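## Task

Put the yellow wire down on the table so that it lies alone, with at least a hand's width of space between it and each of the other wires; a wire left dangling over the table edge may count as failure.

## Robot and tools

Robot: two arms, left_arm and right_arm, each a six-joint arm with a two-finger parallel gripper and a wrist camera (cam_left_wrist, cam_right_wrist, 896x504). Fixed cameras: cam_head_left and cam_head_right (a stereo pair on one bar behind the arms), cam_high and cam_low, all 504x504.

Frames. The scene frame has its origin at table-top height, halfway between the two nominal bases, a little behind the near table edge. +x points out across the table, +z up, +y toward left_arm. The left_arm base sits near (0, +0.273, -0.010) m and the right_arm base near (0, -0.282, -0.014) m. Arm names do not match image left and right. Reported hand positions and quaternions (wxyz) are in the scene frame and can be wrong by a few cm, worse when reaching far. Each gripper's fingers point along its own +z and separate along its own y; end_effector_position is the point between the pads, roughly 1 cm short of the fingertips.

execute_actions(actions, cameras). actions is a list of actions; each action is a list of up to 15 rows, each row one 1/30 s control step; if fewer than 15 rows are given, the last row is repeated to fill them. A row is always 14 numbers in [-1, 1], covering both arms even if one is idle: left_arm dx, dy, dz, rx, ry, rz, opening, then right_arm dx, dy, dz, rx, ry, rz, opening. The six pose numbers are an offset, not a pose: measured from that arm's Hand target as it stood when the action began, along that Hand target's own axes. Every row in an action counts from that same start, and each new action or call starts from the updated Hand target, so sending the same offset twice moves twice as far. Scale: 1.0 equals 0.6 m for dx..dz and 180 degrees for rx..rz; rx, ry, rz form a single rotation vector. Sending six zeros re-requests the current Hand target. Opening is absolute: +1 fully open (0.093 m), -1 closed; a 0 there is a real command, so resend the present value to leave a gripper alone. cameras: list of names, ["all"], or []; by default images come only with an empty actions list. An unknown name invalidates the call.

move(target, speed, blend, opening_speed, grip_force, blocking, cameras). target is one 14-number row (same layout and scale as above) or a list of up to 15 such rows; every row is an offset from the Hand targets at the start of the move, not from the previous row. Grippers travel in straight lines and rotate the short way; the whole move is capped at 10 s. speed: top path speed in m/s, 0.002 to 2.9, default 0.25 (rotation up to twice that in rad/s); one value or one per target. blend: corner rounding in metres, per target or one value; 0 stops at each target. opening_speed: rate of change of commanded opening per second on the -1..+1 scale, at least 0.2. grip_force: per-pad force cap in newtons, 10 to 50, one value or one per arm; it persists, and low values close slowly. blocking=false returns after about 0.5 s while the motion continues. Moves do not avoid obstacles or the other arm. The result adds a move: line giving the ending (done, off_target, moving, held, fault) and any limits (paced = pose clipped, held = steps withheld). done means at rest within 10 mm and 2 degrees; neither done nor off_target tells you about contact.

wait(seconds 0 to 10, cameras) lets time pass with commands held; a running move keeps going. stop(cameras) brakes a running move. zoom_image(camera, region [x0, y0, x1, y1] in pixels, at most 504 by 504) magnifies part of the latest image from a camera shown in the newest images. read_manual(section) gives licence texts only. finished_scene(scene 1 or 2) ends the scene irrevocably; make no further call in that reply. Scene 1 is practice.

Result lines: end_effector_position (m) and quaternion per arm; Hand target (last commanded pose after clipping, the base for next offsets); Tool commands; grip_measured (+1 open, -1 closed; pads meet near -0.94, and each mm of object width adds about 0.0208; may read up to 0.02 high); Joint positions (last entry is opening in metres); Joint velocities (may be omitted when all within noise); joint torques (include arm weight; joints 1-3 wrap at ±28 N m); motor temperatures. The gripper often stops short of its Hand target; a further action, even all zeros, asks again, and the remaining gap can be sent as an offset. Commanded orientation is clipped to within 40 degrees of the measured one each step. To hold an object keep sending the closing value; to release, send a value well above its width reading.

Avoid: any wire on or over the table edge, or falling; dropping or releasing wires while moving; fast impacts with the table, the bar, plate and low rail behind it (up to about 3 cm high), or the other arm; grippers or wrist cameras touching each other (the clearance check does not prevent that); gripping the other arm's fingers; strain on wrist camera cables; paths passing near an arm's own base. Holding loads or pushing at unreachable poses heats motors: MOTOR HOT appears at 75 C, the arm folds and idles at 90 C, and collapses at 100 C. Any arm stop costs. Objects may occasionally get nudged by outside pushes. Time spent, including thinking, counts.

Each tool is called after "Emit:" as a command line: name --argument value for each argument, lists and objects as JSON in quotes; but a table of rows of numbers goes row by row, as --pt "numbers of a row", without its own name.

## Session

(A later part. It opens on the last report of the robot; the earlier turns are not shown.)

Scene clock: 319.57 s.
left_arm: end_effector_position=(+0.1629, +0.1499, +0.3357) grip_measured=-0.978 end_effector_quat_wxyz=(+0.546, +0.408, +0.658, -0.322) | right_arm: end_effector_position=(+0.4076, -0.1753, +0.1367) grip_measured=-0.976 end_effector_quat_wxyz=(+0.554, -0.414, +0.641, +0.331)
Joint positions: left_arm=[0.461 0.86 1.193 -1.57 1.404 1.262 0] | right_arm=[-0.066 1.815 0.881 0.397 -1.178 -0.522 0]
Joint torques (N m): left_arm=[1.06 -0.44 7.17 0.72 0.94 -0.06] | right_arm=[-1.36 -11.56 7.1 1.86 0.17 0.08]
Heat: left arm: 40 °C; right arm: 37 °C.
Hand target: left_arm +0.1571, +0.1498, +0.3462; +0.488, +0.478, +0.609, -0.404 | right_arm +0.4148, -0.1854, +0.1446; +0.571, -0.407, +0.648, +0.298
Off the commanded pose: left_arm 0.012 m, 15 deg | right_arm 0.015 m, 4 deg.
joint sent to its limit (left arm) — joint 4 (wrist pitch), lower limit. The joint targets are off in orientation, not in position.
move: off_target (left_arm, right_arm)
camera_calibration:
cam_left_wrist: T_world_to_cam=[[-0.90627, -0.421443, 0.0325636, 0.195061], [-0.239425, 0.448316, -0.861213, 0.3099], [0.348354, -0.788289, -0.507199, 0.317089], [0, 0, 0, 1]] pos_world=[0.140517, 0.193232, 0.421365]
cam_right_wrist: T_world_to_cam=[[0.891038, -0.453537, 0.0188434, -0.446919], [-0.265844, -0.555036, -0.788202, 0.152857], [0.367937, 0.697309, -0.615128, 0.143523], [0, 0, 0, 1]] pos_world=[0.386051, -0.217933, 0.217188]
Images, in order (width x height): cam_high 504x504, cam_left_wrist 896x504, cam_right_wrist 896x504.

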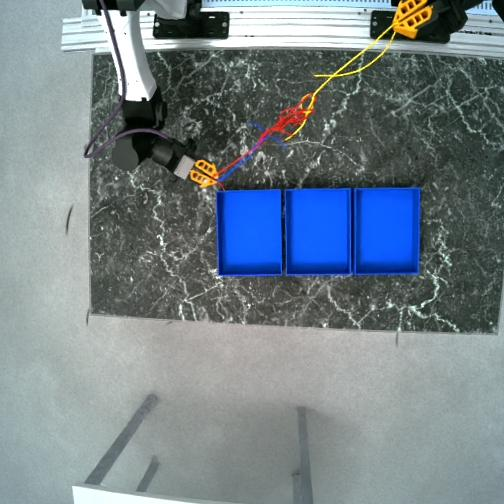

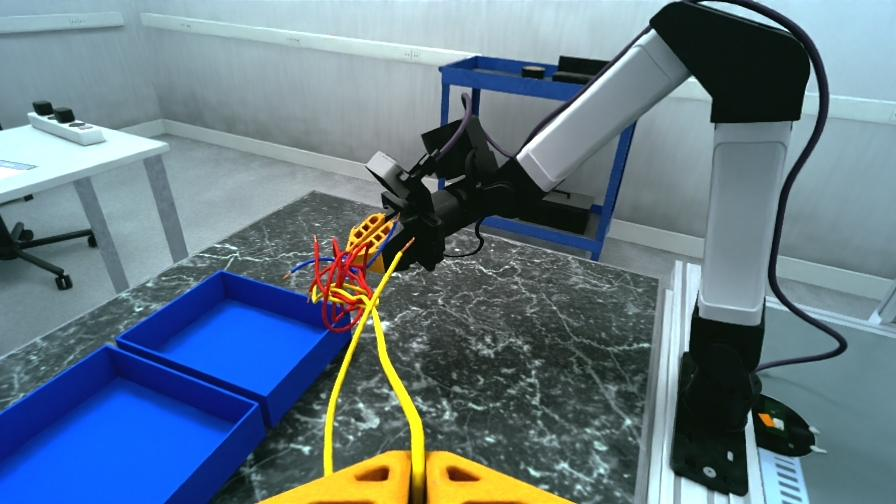

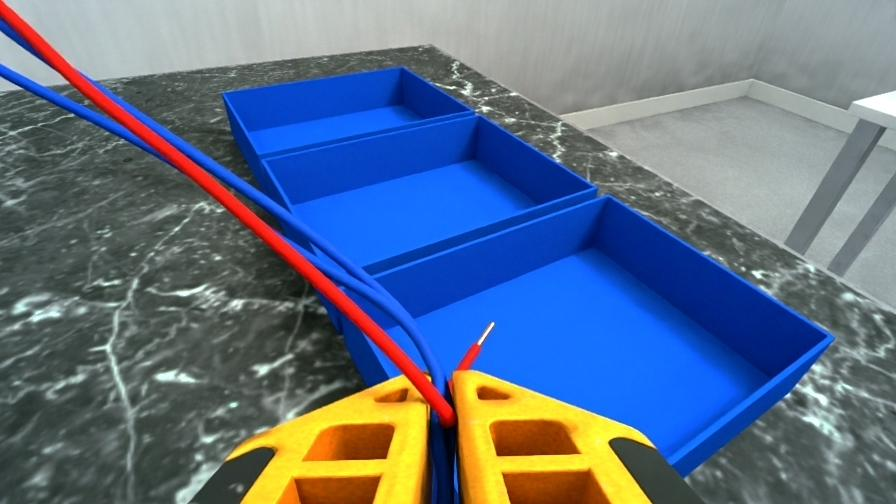

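Emit:
move --target '[0, 0, 0, 0, 0, 0, -1.0, 0.0052, -0.0718, -0.1923, 0.167, 0, 0, -1.0]' --speed 0.1 --cameras '["cam_left_wrist", "cam_high"]'

Emit:
zoom_image --camera "cam_high" --region '[200, 30, 430, 200]'

Emit:
zoom_image --camera "cam_left_wrist" --region '[180, 180, 480, 440]'

Scene clock: 343.97 s.
left_arm: end_effector_position=(+0.1624, +0.1492, +0.3384) grip_measured=-0.978 end_effector_quat_wxyz=(+0.550, +0.405, +0.653, -0.327) | right_arm: end_effector_position=(+0.3939, -0.2979, +0.1564) grip_measured=-0.976 end_effector_quat_wxyz=(+0.646, -0.252, +0.707, +0.142)
Joint positions: left_arm=[0.463 0.86 1.193 -1.572 1.422 1.262 0] | right_arm=[-0.325 1.571 0.584 0.722 -0.914 -0.341 0]
Joint torques (N m): left_arm=[1.11 -0.51 6.82 0.73 0.85 -0.04] | right_arm=[-0.87 -8.53 7.19 2.13 0.15 0.08]
Motor temperatures (°C): left_arm=[23 35 41 33 24 21 23] | right_arm=[25 37 35 36 22 21 24]
Heat: left arm: 41 °C; right arm: 37 °C.
Hand target: left_arm +0.1572, +0.1499, +0.3462; +0.488, +0.478, +0.609, -0.404 | right_arm +0.3948, -0.3052, +0.1645; +0.657, -0.245, +0.703, +0.120
Off the commanded pose: left_arm 0.009 m, 15 deg | right_arm 0.011 m, 3 deg.
joint sent to its limit (left arm) — joint 4 (wrist pitch), lower limit. The joint targets are off in orientation, not in position.
move: off_target (left_arm, right_arm)
camera_calibration:
cam_left_wrist: T_world_to_cam=[[-0.907982, -0.41758, 0.0345718, 0.193156], [-0.233211, 0.435093, -0.869659, 0.316249], [0.34811, -0.797698, -0.492441, 0.314623], [0, 0, 0, 1]] pos_world=[0.139612, 0.194034, 0.423284]
Images, in order (width x height): cam_high 504x504, cam_left_wrist 896x504.

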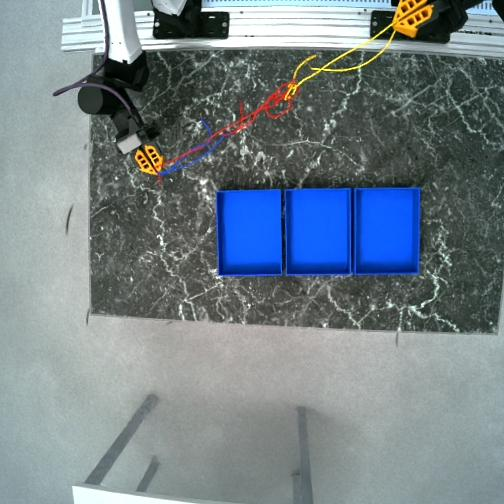

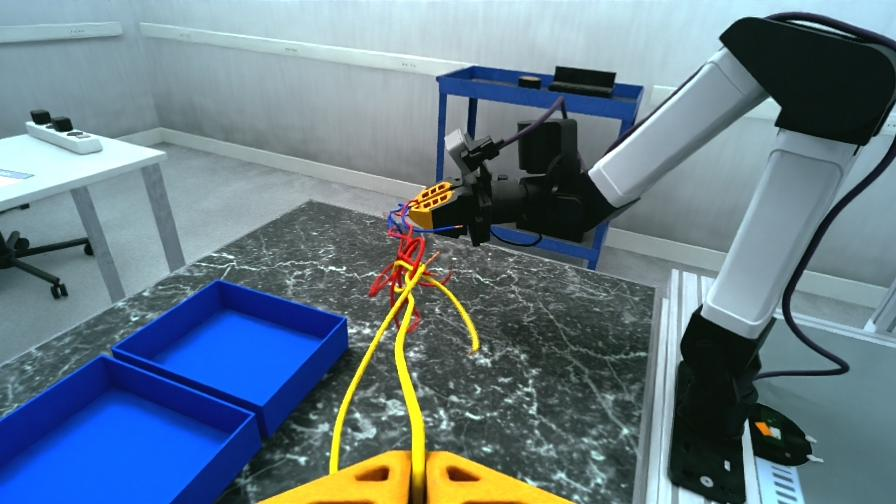

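Scaled by 2.191.

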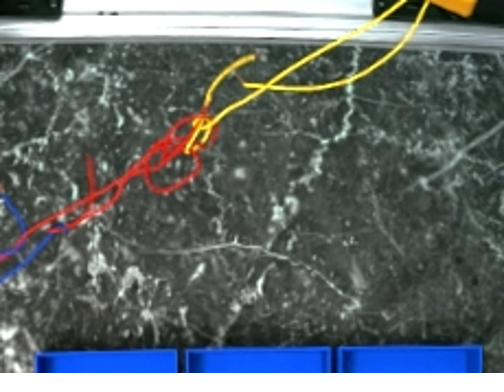

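Scaled by 1.680.

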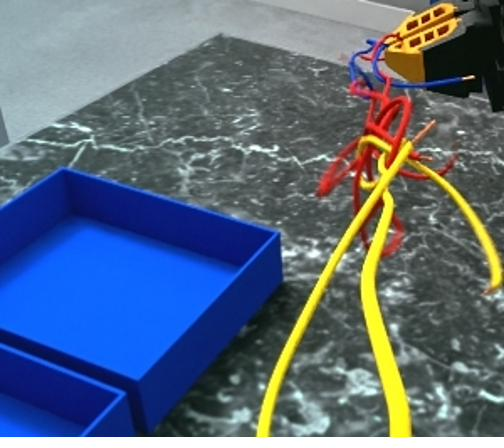

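Emit:
move --target '[-0.0992, 0.0138, -0.0163, 0, 0, 0, -1.0, 0.021, -0.1245, -0.014, 0.139, 0, 0, -1.0]' --speed 0.1 --cameras '["cam_left_wrist", "cam_high"]'

Emit:
zoom_image --camera "cam_high" --region '[200, 30, 430, 200]'

Emit:
zoom_image --camera "cam_left_wrist" --region '[250, 180, 550, 440]'

Scene clock: 383.33 s.
left_arm: end_effector_position=(+0.1687, +0.1482, +0.4012) grip_measured=-0.978 end_effector_quat_wxyz=(+0.573, +0.398, +0.630, -0.342) | right_arm: end_effector_position=(+0.4219, -0.3735, +0.1623) grip_measured=-0.976 end_effector_quat_wxyz=(+0.689, -0.100, +0.717, -0.031)
Joint positions: left_arm=[0.467 0.954 1.443 -1.575 1.493 1.119 0] | right_arm=[-0.332 1.647 0.553 1.006 -0.473 -0.241 0]
Joint torques (N m): left_arm=[0.95 0.54 6.28 0.95 0.76 -0.07] | right_arm=[0.03 -5.79 8.06 2.37 0.09 0.08]
Motor temperatures (°C): left_arm=[23 34 41 32 24 21 23] | right_arm=[25 37 34 42 22 21 24]
Heat: left arm: 41 °C; right arm: 42 °C.
Hand target: left_arm +0.1672, +0.1499, +0.4063; +0.488, +0.478, +0.609, -0.404 | right_arm +0.4248, -0.3754, +0.1644; +0.694, -0.096, +0.712, -0.035
Off the commanded pose: left_arm 0.006 m, 15 deg | right_arm 0.004 m, 1 deg.
joint sent to its limit (left arm) — joint 4 (wrist pitch), lower limit. The joint targets are off in orientation, not in position.
move: off_target (left_arm)
camera_calibration:
cam_left_wrist: T_world_to_cam=[[-0.91287, -0.407521, 0.0244074, 0.199776], [-0.195162, 0.3831, -0.902854, 0.387286], [0.358581, -0.828952, -0.429253, 0.320054], [0, 0, 0, 1]] pos_world=[0.143187, 0.198352, 0.482171]
Images, in order (width x height): cam_high 504x504, cam_left_wrist 896x504.

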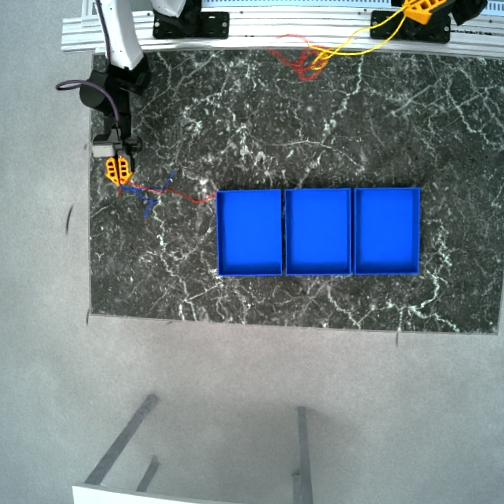

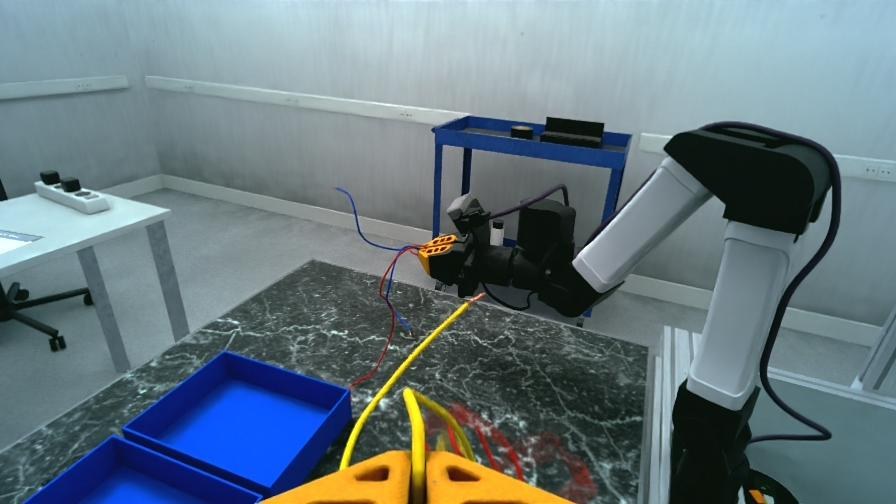

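Scaled by 2.191.

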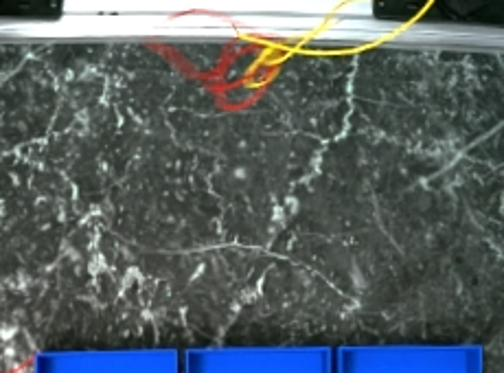

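Scaled by 1.680.

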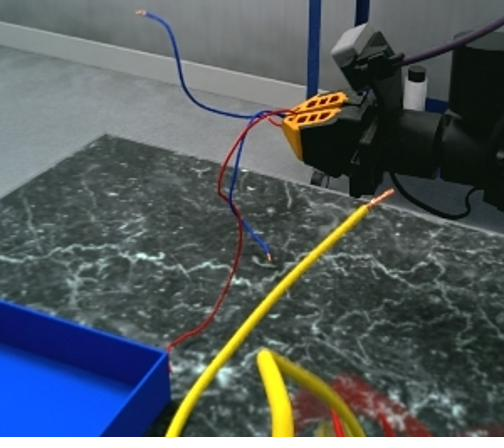

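Emit:
wait --seconds 0.3 --cameras '["cam_left_wrist", "cam_high", "cam_head_left", "cam_low", "cam_right_wrist"]'

Emit:
zoom_image --camera "cam_high" --region '[240, 0, 440, 120]'

Emit:
zoom_image --camera "cam_low" --region '[200, 150, 360, 270]'

Emit:
zoom_image --camera "cam_left_wrist" --region '[250, 250, 650, 504]'

Scene clock: 395.50 s.
left_arm: end_effector_position=(+0.1687, +0.1482, +0.4012) grip_measured=-0.978 end_effector_quat_wxyz=(+0.573, +0.398, +0.630, -0.342) | right_arm: end_effector_position=(+0.4219, -0.3736, +0.1624) grip_measured=-0.976 end_effector_quat_wxyz=(+0.689, -0.100, +0.717, -0.031)
Joint positions: left_arm=[0.467 0.954 1.443 -1.575 1.493 1.119 0] | right_arm=[-0.332 1.647 0.553 1.007 -0.472 -0.241 0]
Joint torques (N m): left_arm=[0.94 0.54 6.28 0.95 0.76 -0.07] | right_arm=[0.02 -5.81 8.08 2.37 0.09 0.08]
Heat: left arm: 40 °C; right arm: 41 °C.
Hand target: left_arm +0.1672, +0.1499, +0.4063; +0.488, +0.478, +0.609, -0.404 | right_arm +0.4248, -0.3754, +0.1644; +0.694, -0.096, +0.712, -0.035
Tool commands: left_gripper/opening=-1.0 right_gripper/opening=-1.0
Off the commanded pose: left_arm 0.006 m, 15 deg | right_arm 0.004 m, 1 deg.
wait: 0.30 s; at rest from the start
camera_calibration:
cam_left_wrist: T_world_to_cam=[[-0.91287, -0.407521, 0.0244074, 0.199776], [-0.195162, 0.3831, -0.902854, 0.387286], [0.358581, -0.828952, -0.429253, 0.320054], [0, 0, 0, 1]] pos_world=[0.143187, 0.198352, 0.482171]
cam_right_wrist: T_world_to_cam=[[0.0857847, -0.982518, 0.165225, -0.431681], [-0.503119, -0.185858, -0.843995, 0.313871], [0.859949, -0.010726, -0.510267, -0.196675], [0, 0, 0, 1]] pos_world=[0.364077, -0.367908, 0.235873]
Images, in order (width x height): cam_head_left 504x504, cam_high 504x504, cam_low 504x504, cam_left_wrist 896x504, cam_right_wrist 896x504.

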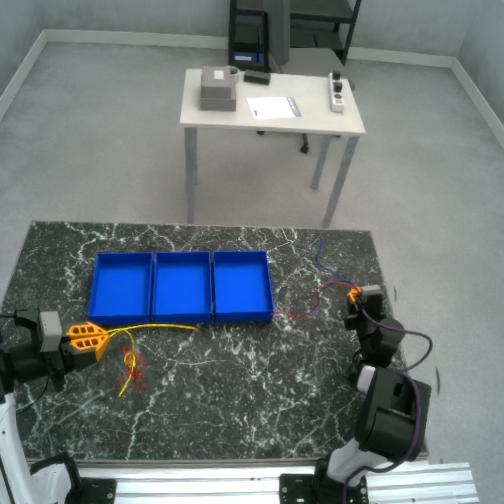

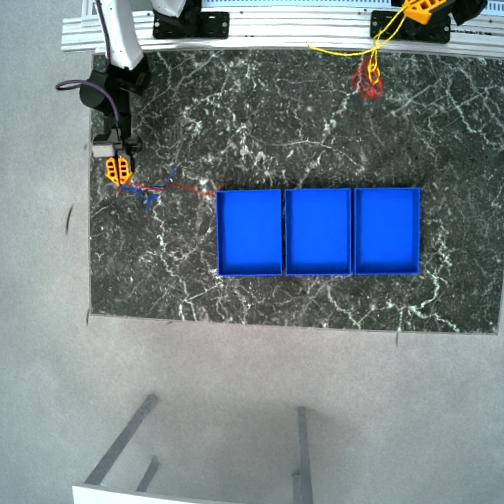

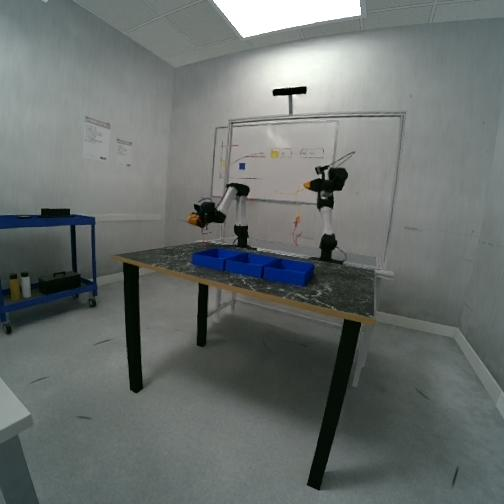

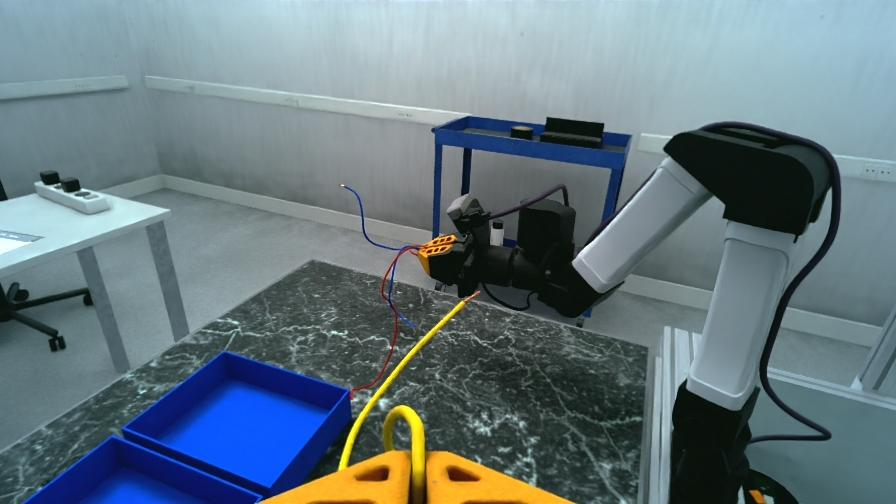

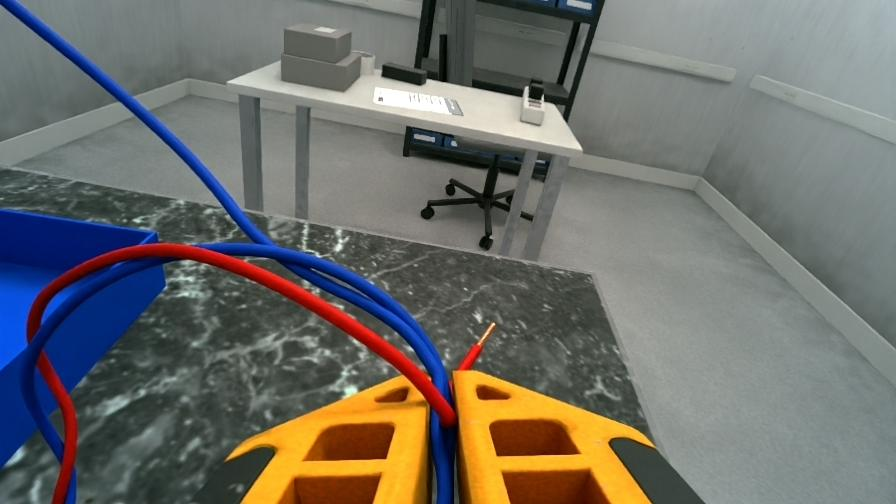

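Scaled by 2.520.

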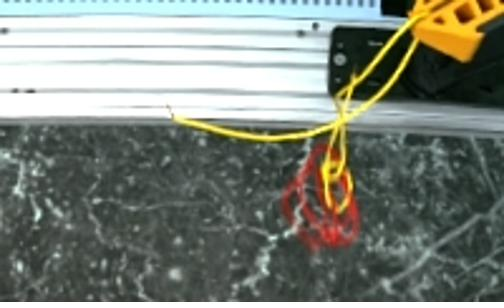

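Scaled by 3.150.

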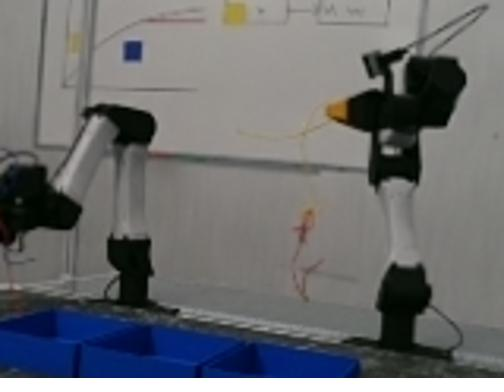

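Scaled by 1.260.

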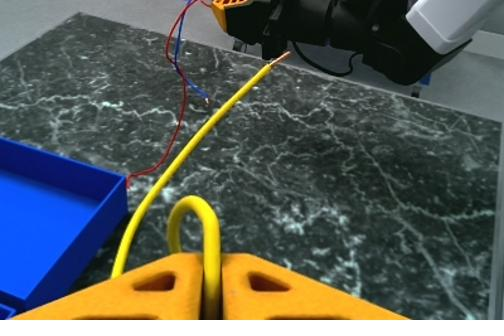

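Emit:
move --pt "0.1018 0.1948 0.1862 0 0 0 -1.0 0.2097 0.0822 -0.1982 0 0.278 0 -1.0" --pt "0.1018 0.1948 0.1862 0 0 0 -1.0 0.2097 0.0822 -0.1982 0 0.278 0 0.1" --pt "0.1018 0.1948 0.1862 0 0 0 -1.0 0.0567 0.0822 -0.3268 0 0.278 0 0.1" --speed '[0.15, 0.1, 0.15]' --opening_speed 1.2 --cameras '["cam_left_wrist", "cam_right_wrist", "cam_high", "cam_head_left"]'

Emit:
zoom_image --camera "cam_high" --region '[80, 30, 420, 240]'

Scene clock: 414.57 s.
left_arm: end_effector_position=(+0.2954, +0.0810, +0.3157) grip_measured=-0.978 end_effector_quat_wxyz=(+0.478, +0.468, +0.616, -0.416) | right_arm: end_effector_position=(+0.2220, -0.3496, +0.1182) grip_measured=+0.099 end_effector_quat_wxyz=(+0.317, -0.069, +0.943, -0.072)
Joint positions: left_arm=[-0.044 1.262 1.177 -0.442 1.245 0.457 0] | right_arm=[-0.304 0.819 0.643 -0.762 -0.1 -0.473 0.05]
Joint torques (N m): left_arm=[-0.03 -3.19 8.87 1.87 0.26 0.26] | right_arm=[-0.76 -1.65 11.6 1.51 -0.21 -0.08]
Heat: left arm: 39 °C; right arm: 41 °C.
Hand target: left_arm +0.3005, +0.0797, +0.3214; +0.488, +0.478, +0.609, -0.404 | right_arm +0.2246, -0.3499, +0.1285; +0.328, -0.073, +0.939, -0.072
Off the commanded pose: left_arm 0.008 m, 2 deg | right_arm 0.011 m, 1 deg.
move: off_target (right_arm)
camera_calibration:
cam_left_wrist: T_world_to_cam=[[-0.977924, -0.17238, 0.118114, 0.260743], [-0.188016, 0.479187, -0.857339, 0.336282], [0.0911891, -0.860619, -0.501019, 0.286452], [0, 0, 0, 1]] pos_world=[0.292091, 0.130331, 0.401028]
cam_right_wrist: T_world_to_cam=[[0.0595749, -0.981547, 0.181703, -0.379475], [-0.985407, -0.0869025, -0.146357, 0.239631], [0.159446, -0.170332, -0.972401, 0.107237], [0, 0, 0, 1]] pos_world=[0.241642, -0.333382, 0.208301]
Images, in order (width x height): cam_head_left 504x504, cam_high 504x504, cam_left_wrist 896x504, cam_right_wrist 896x504.

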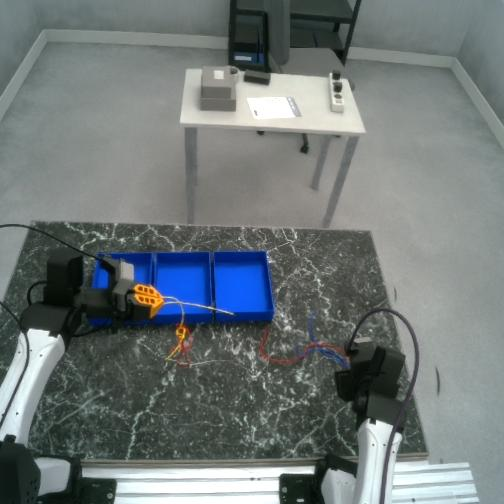

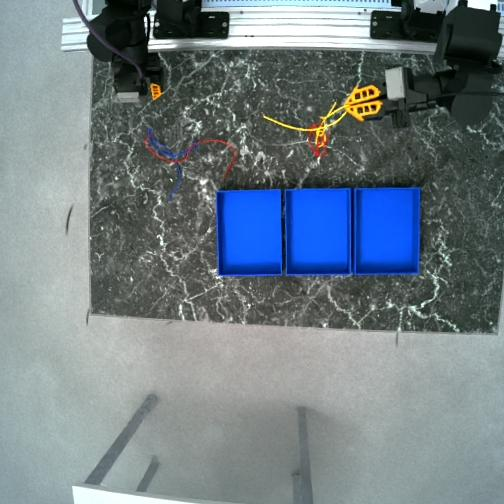

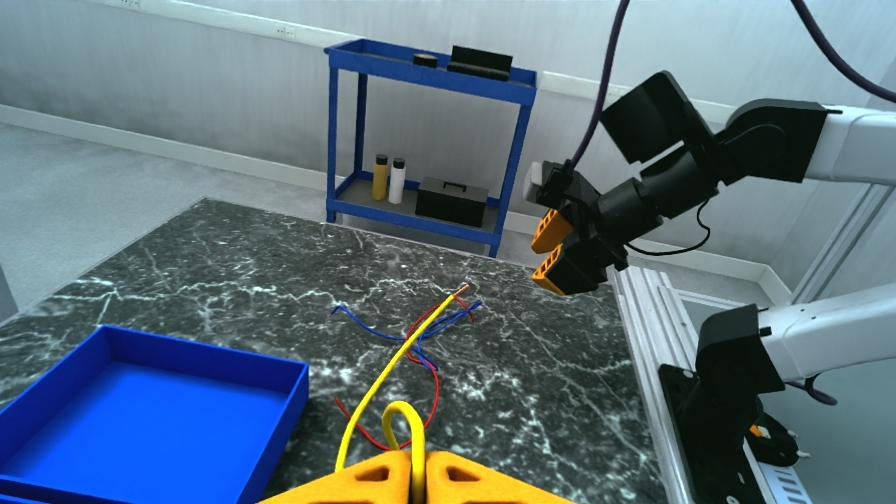

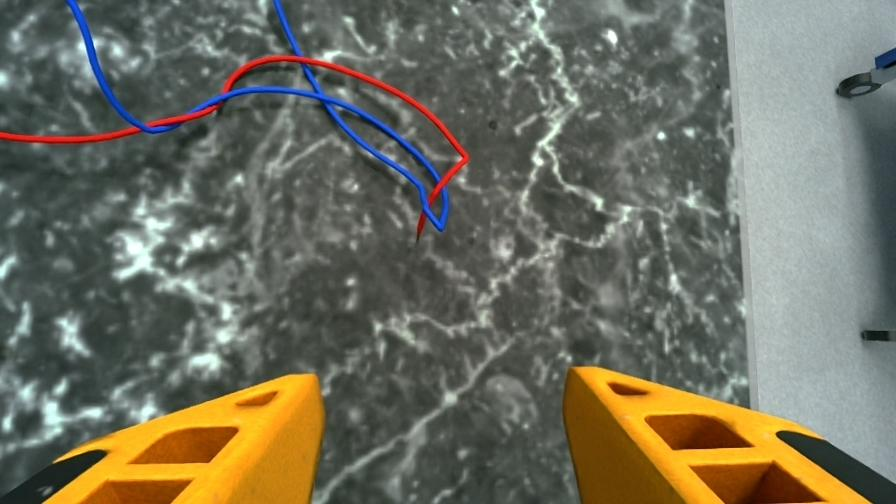

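Scaled by 1.482.

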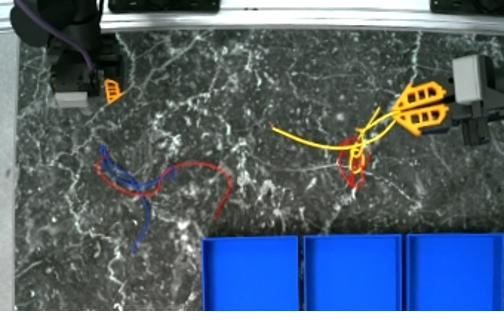

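Emit:
move --target '[0, 0, 0, 0, 0, 0, -1.0, -0.2255, 0.3257, -0.0725, -0.4145, -0.2296, -0.1935, 0.8]' --speed 0.25 --cameras '["cam_right_wrist", "cam_left_wrist", "cam_high"]'

Emit:
zoom_image --camera "cam_right_wrist" --region '[280, 0, 680, 400]'

Scene clock: 458.23 s.
left_arm: end_effector_position=(+0.2954, +0.0810, +0.3157) grip_measured=-0.978 end_effector_quat_wxyz=(+0.478, +0.468, +0.616, -0.416) | right_arm: end_effector_position=(+0.2812, -0.1324, +0.2020) grip_measured=+0.799 end_effector_quat_wxyz=(+0.464, -0.514, +0.580, +0.429)
Joint positions: left_arm=[-0.044 1.262 1.177 -0.442 1.245 0.457 0] | right_arm=[0.013 1.531 1.04 -0.832 -1.339 -1.269 0.084]
Joint torques (N m): left_arm=[-0.05 -3.18 8.87 1.87 0.26 0.25] | right_arm=[0.43 -5.23 10.88 0.59 -0.73 -0.18]
Motor temperatures (°C): left_arm=[23 34 45 34 23 21 23] | right_arm=[25 31 38 38 22 21 23]
Heat: left arm: 45 °C; right arm: 38 °C.
Hand target: left_arm +0.3005, +0.0797, +0.3214; +0.488, +0.478, +0.609, -0.404 | right_arm +0.2847, -0.1299, +0.2082; +0.469, -0.521, +0.568, +0.432
Off the commanded pose: left_arm 0.008 m, 2 deg | right_arm 0.008 m, 2 deg.
move: done
camera_calibration:
cam_left_wrist: T_world_to_cam=[[-0.977924, -0.17238, 0.118114, 0.260743], [-0.188016, 0.479187, -0.857339, 0.336282], [0.0911891, -0.860619, -0.501019, 0.286452], [0, 0, 0, 1]] pos_world=[0.292091, 0.130331, 0.401028]
cam_right_wrist: T_world_to_cam=[[0.991932, -0.121681, -0.0355739, -0.289585], [-0.105383, -0.635444, -0.764921, 0.134081], [0.0704708, 0.762499, -0.64314, 0.298285], [0, 0, 0, 1]] pos_world=[0.280358, -0.177478, 0.284099]
Images, in order (width x height): cam_high 504x504, cam_left_wrist 896x504, cam_right_wrist 896x504.

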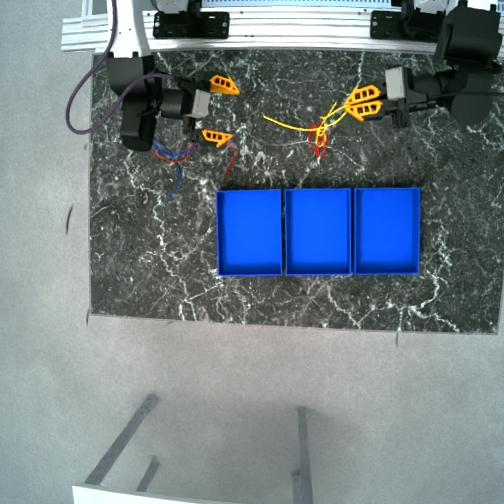

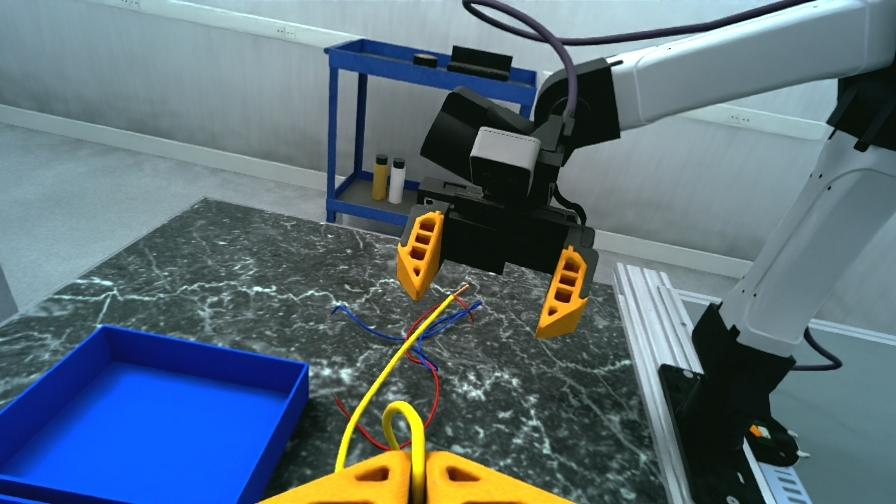

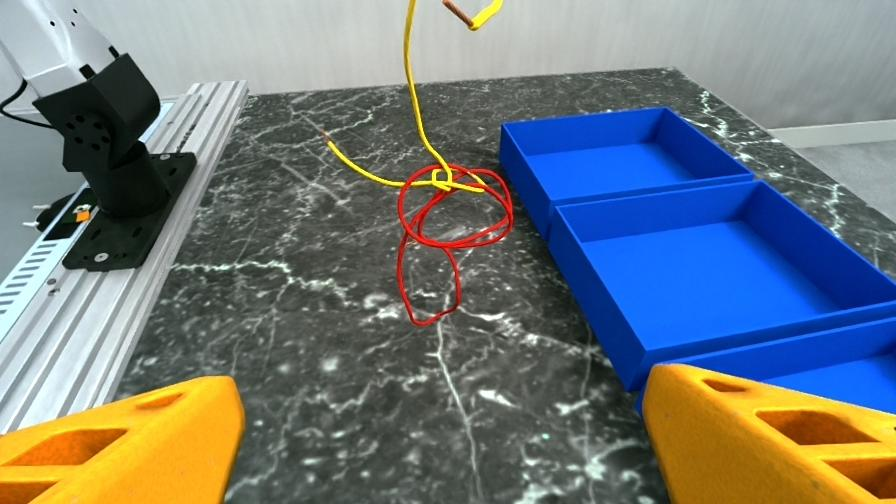

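Scaled by 1.260.

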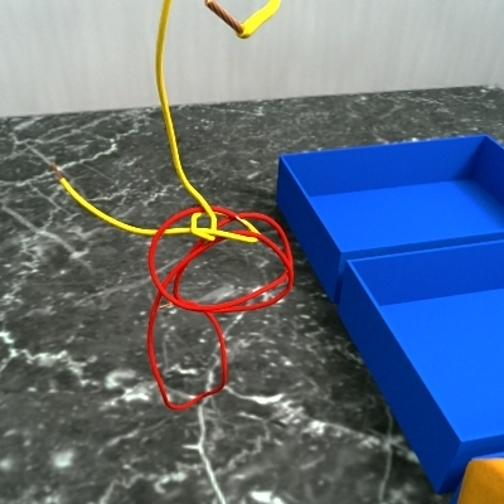

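Emit:
zoom_image --camera "cam_right_wrist" --region '[370, 130, 550, 270]'

Scaled by 2.800.

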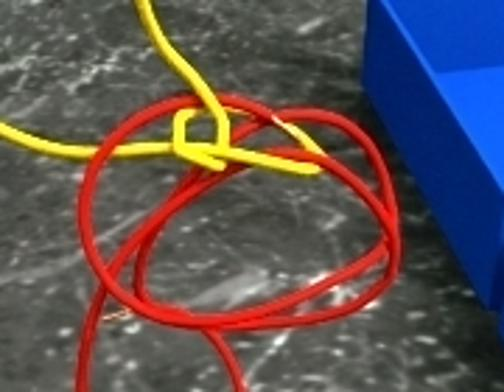

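Emit:
move --pt "0 0 0 0 0 0 -1.0 0.1692 -0.01 0.1178 0 0 0 0.8" --pt "0 0 0 0 0 0 -1.0 0.1277 0.001 0.3373 0 0 0 0.8" --pt "0 0 0 0 0 0 -1.0 0.1277 0.001 0.3373 0 0 0 -1.0" --speed '[0.2, 0.12, 0.1]' --blend '[0.03, 0, 0]' --opening_speed 1.5 --cameras '["cam_right_wrist", "cam_left_wrist", "cam_high"]'

Scene clock: 522.43 s.
left_arm: end_effector_position=(+0.2954, +0.0810, +0.3157) grip_measured=-0.978 end_effector_quat_wxyz=(+0.478, +0.468, +0.616, -0.416) | right_arm: end_effector_position=(+0.2912, +0.0487, +0.0905) grip_measured=-0.979 end_effector_quat_wxyz=(-0.455, +0.521, -0.574, -0.437)
Joint positions: left_arm=[-0.044 1.262 1.177 -0.442 1.245 0.457 0] | right_arm=[0.585 1.934 0.749 0.796 -0.934 -0.264 0]
Joint torques (N m): left_arm=[-0.05 -3.18 8.87 1.87 0.25 0.26] | right_arm=[0.09 -7.54 9.29 2.11 -0.06 0.05]
Heat: left arm: 47 °C; right arm: 39 °C.
Hand target: left_arm +0.3005, +0.0797, +0.3214; +0.488, +0.478, +0.609, -0.404 | right_arm +0.2996, +0.0539, +0.0950; +0.469, -0.521, +0.568, +0.432
Off the commanded pose: left_arm 0.008 m, 2 deg | right_arm 0.011 m, 2 deg.
move: off_target (right_arm); target 3's new opening was sent with right_arm's hand 0.011 m and 2 deg from that target
camera_calibration:
cam_left_wrist: T_world_to_cam=[[-0.977924, -0.17238, 0.118114, 0.260743], [-0.188016, 0.479187, -0.857339, 0.336282], [0.0911891, -0.860619, -0.501019, 0.286452], [0, 0, 0, 1]] pos_world=[0.292091, 0.130331, 0.401028]
cam_right_wrist: T_world_to_cam=[[0.994756, -0.0932551, -0.0419967, -0.282987], [-0.0922082, -0.640093, -0.762744, 0.160982], [0.0442479, 0.762617, -0.645336, 0.0955997], [0, 0, 0, 1]] pos_world=[0.292117, 0.00374783, 0.172598]
Images, in order (width x height): cam_high 504x504, cam_left_wrist 896x504, cam_right_wrist 896x504.

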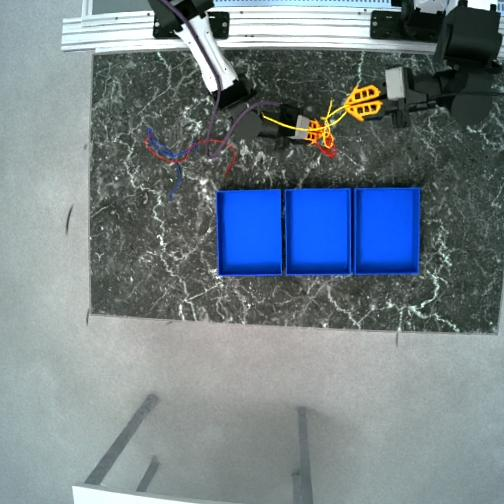

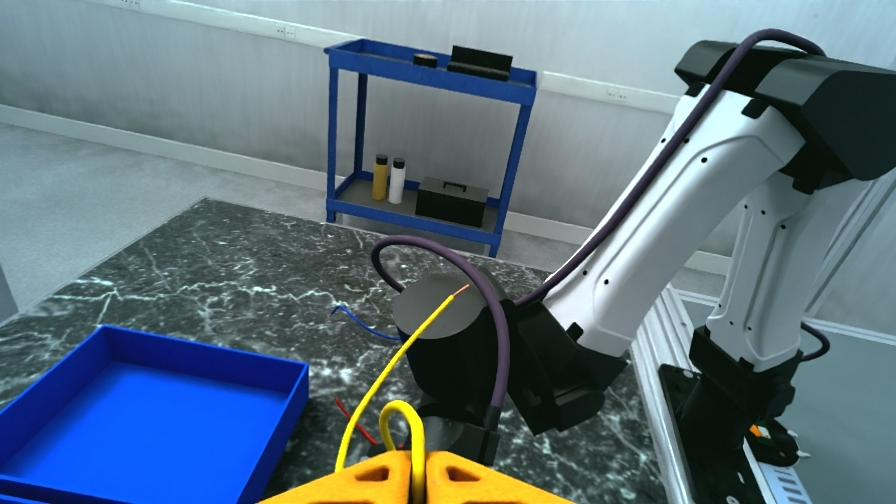

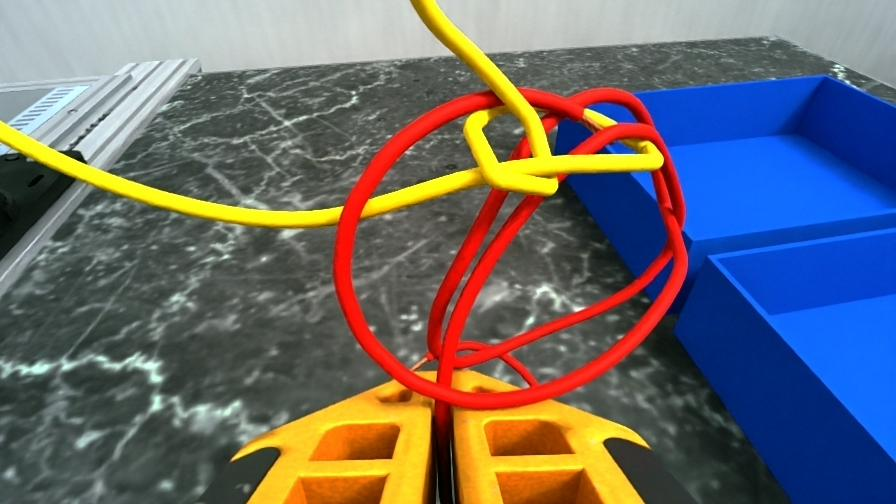

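Emit:
move --target '[-0.1587, 0.0717, -0.0673, 0, 0, 0, -1.0, 0, 0, 0, 0, 0, 0, -1.0]' --speed 0.1 --cameras '["cam_right_wrist", "cam_left_wrist"]'

Scene clock: 551.60 s.
left_arm: end_effector_position=(+0.3384, +0.1082, +0.4185) grip_measured=-0.978 end_effector_quat_wxyz=(+0.486, +0.473, +0.615, -0.402) | right_arm: end_effector_position=(+0.2929, +0.0496, +0.0941) grip_measured=-0.979 end_effector_quat_wxyz=(-0.462, +0.523, -0.569, -0.436)
Joint positions: left_arm=[0.068 1.596 1.958 -1.092 1.317 0.697 0] | right_arm=[0.585 1.934 0.753 0.81 -0.934 -0.264 0]
Joint torques (N m): left_arm=[1.11 -4.57 7.72 1.41 0.66 0.23] | right_arm=[0.12 -7.47 9.01 1.99 -0.05 0.05]
Heat: left arm: 48 °C; right arm: 39 °C.
Hand target: left_arm +0.3403, +0.1099, +0.4217; +0.488, +0.478, +0.609, -0.404 | right_arm +0.2996, +0.0539, +0.0949; -0.469, +0.521, -0.568, -0.432
Off the commanded pose: left_arm 0.004 m, 1 deg | right_arm 0.008 m, 1 deg.
move: done
camera_calibration:
cam_left_wrist: T_world_to_cam=[[-0.978442, -0.186492, 0.088722, 0.309328], [-0.170705, 0.488525, -0.855689, 0.411917], [0.116237, -0.852387, -0.509828, 0.351694], [0, 0, 0, 1]] pos_world=[0.332096, 0.156235, 0.504333]
cam_right_wrist: T_world_to_cam=[[0.99529, -0.093051, -0.0272018, -0.285953], [-0.0802194, -0.632934, -0.770039, 0.161315], [0.0544359, 0.768594, -0.637417, 0.0931171], [0, 0, 0, 1]] pos_world=[0.292478, 0.00392446, 0.175795]
Images, in order (width x height): cam_left_wrist 896x504, cam_right_wrist 896x504.

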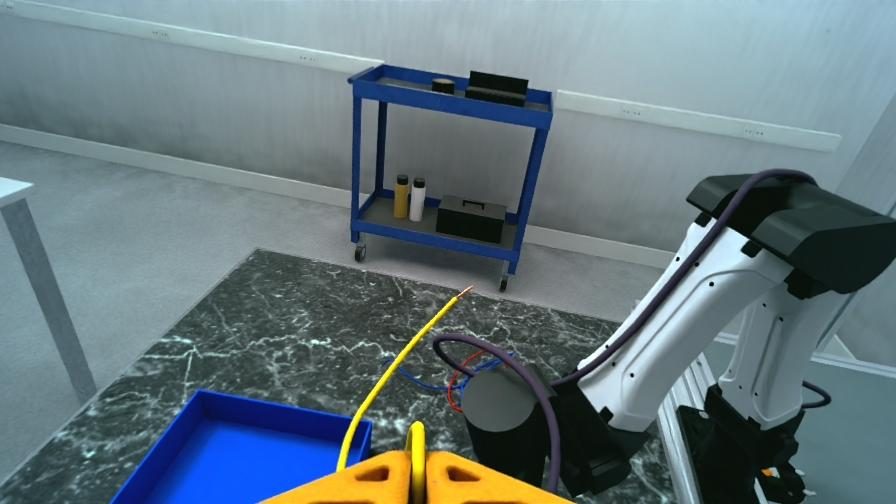

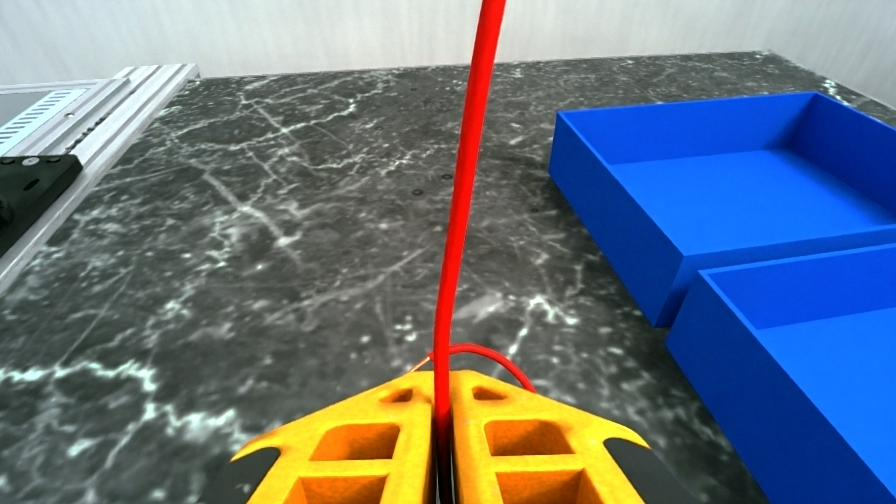

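Emit:
wait --seconds 0.1 --cameras '["cam_high", "cam_head_left", "cam_head_right", "cam_low"]'

Emit:
zoom_image --camera "cam_head_right" --region '[140, 190, 290, 350]'

Emit:
zoom_image --camera "cam_low" --region '[230, 130, 360, 260]'

Emit:
zoom_image --camera "cam_high" --region '[240, 60, 420, 200]'

Scene clock: 564.33 s.
left_arm: end_effector_position=(+0.3384, +0.1082, +0.4185) grip_measured=-0.978 end_effector_quat_wxyz=(+0.486, +0.473, +0.615, -0.402) | right_arm: end_effector_position=(+0.2929, +0.0496, +0.0941) grip_measured=-0.979 end_effector_quat_wxyz=(-0.462, +0.523, -0.569, -0.436)
Joint positions: left_arm=[0.068 1.596 1.958 -1.092 1.317 0.697 0] | right_arm=[0.585 1.934 0.753 0.81 -0.934 -0.264 0]
Joint torques (N m): left_arm=[1.1 -4.56 7.72 1.41 0.66 0.25] | right_arm=[0.1 -7.47 8.96 1.99 -0.05 0.06]
Heat: left arm: 45 °C; right arm: 40 °C.
Hand target: left_arm +0.3403, +0.1099, +0.4217; +0.488, +0.478, +0.609, -0.404 | right_arm +0.2996, +0.0539, +0.0949; -0.469, +0.521, -0.568, -0.432
Tool commands: left_gripper/opening=-1.0 right_gripper/opening=-1.0
Off the commanded pose: left_arm 0.004 m, 1 deg | right_arm 0.008 m, 1 deg.
wait: 0.10 s; at rest from the start
Images, in order (width x height): cam_head_left 504x504, cam_head_right 504x504, cam_high 504x504, cam_low 504x504.

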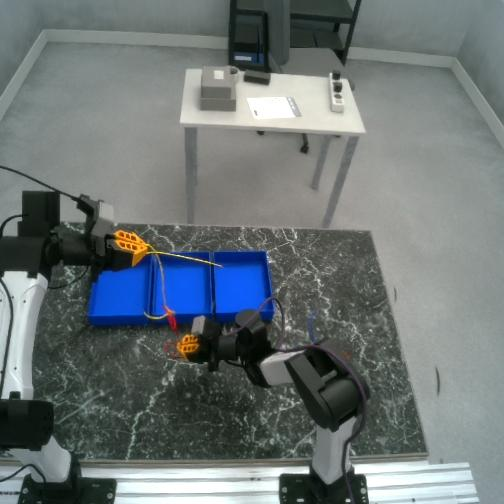

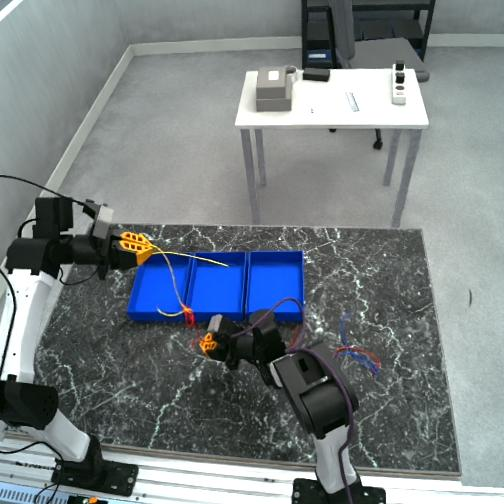

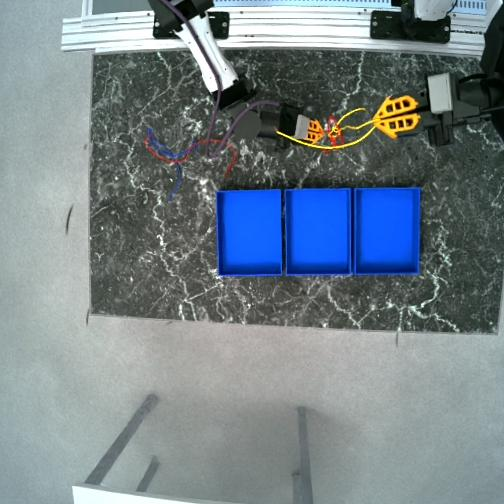

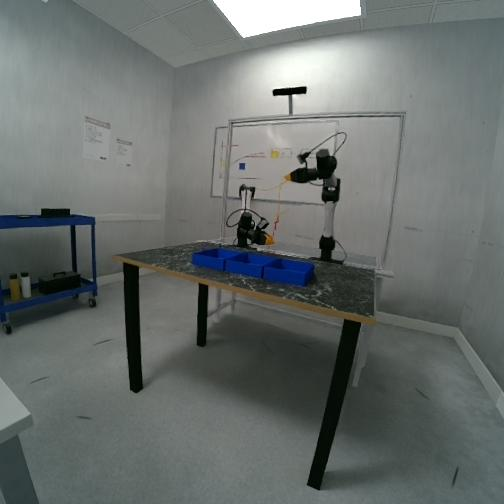

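Scaled by 3.150.

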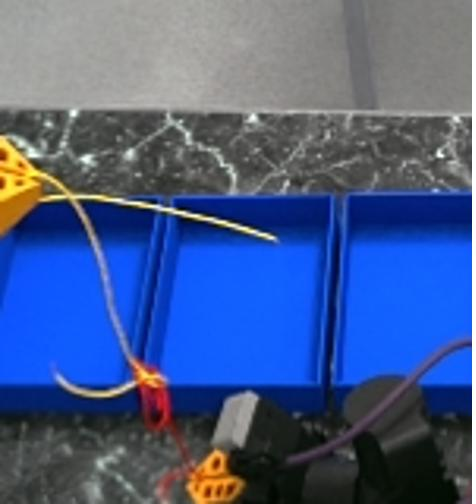

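Scaled by 3.877.

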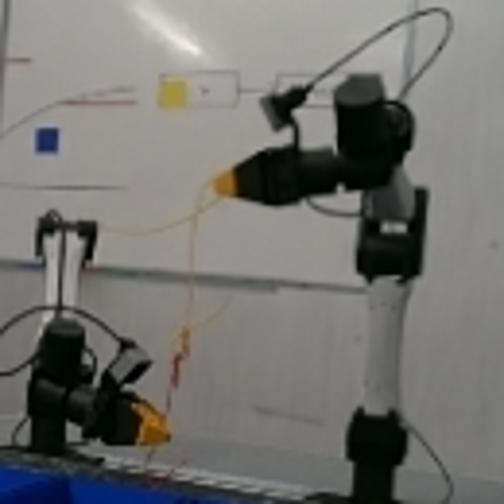

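Scaled by 2.800.

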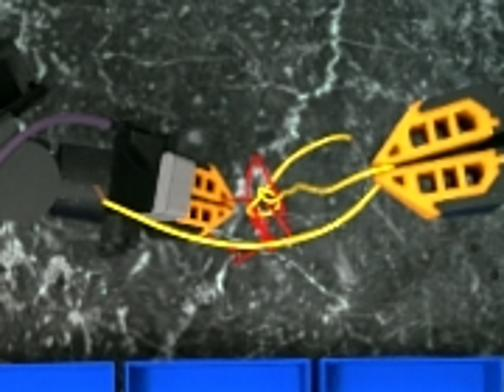

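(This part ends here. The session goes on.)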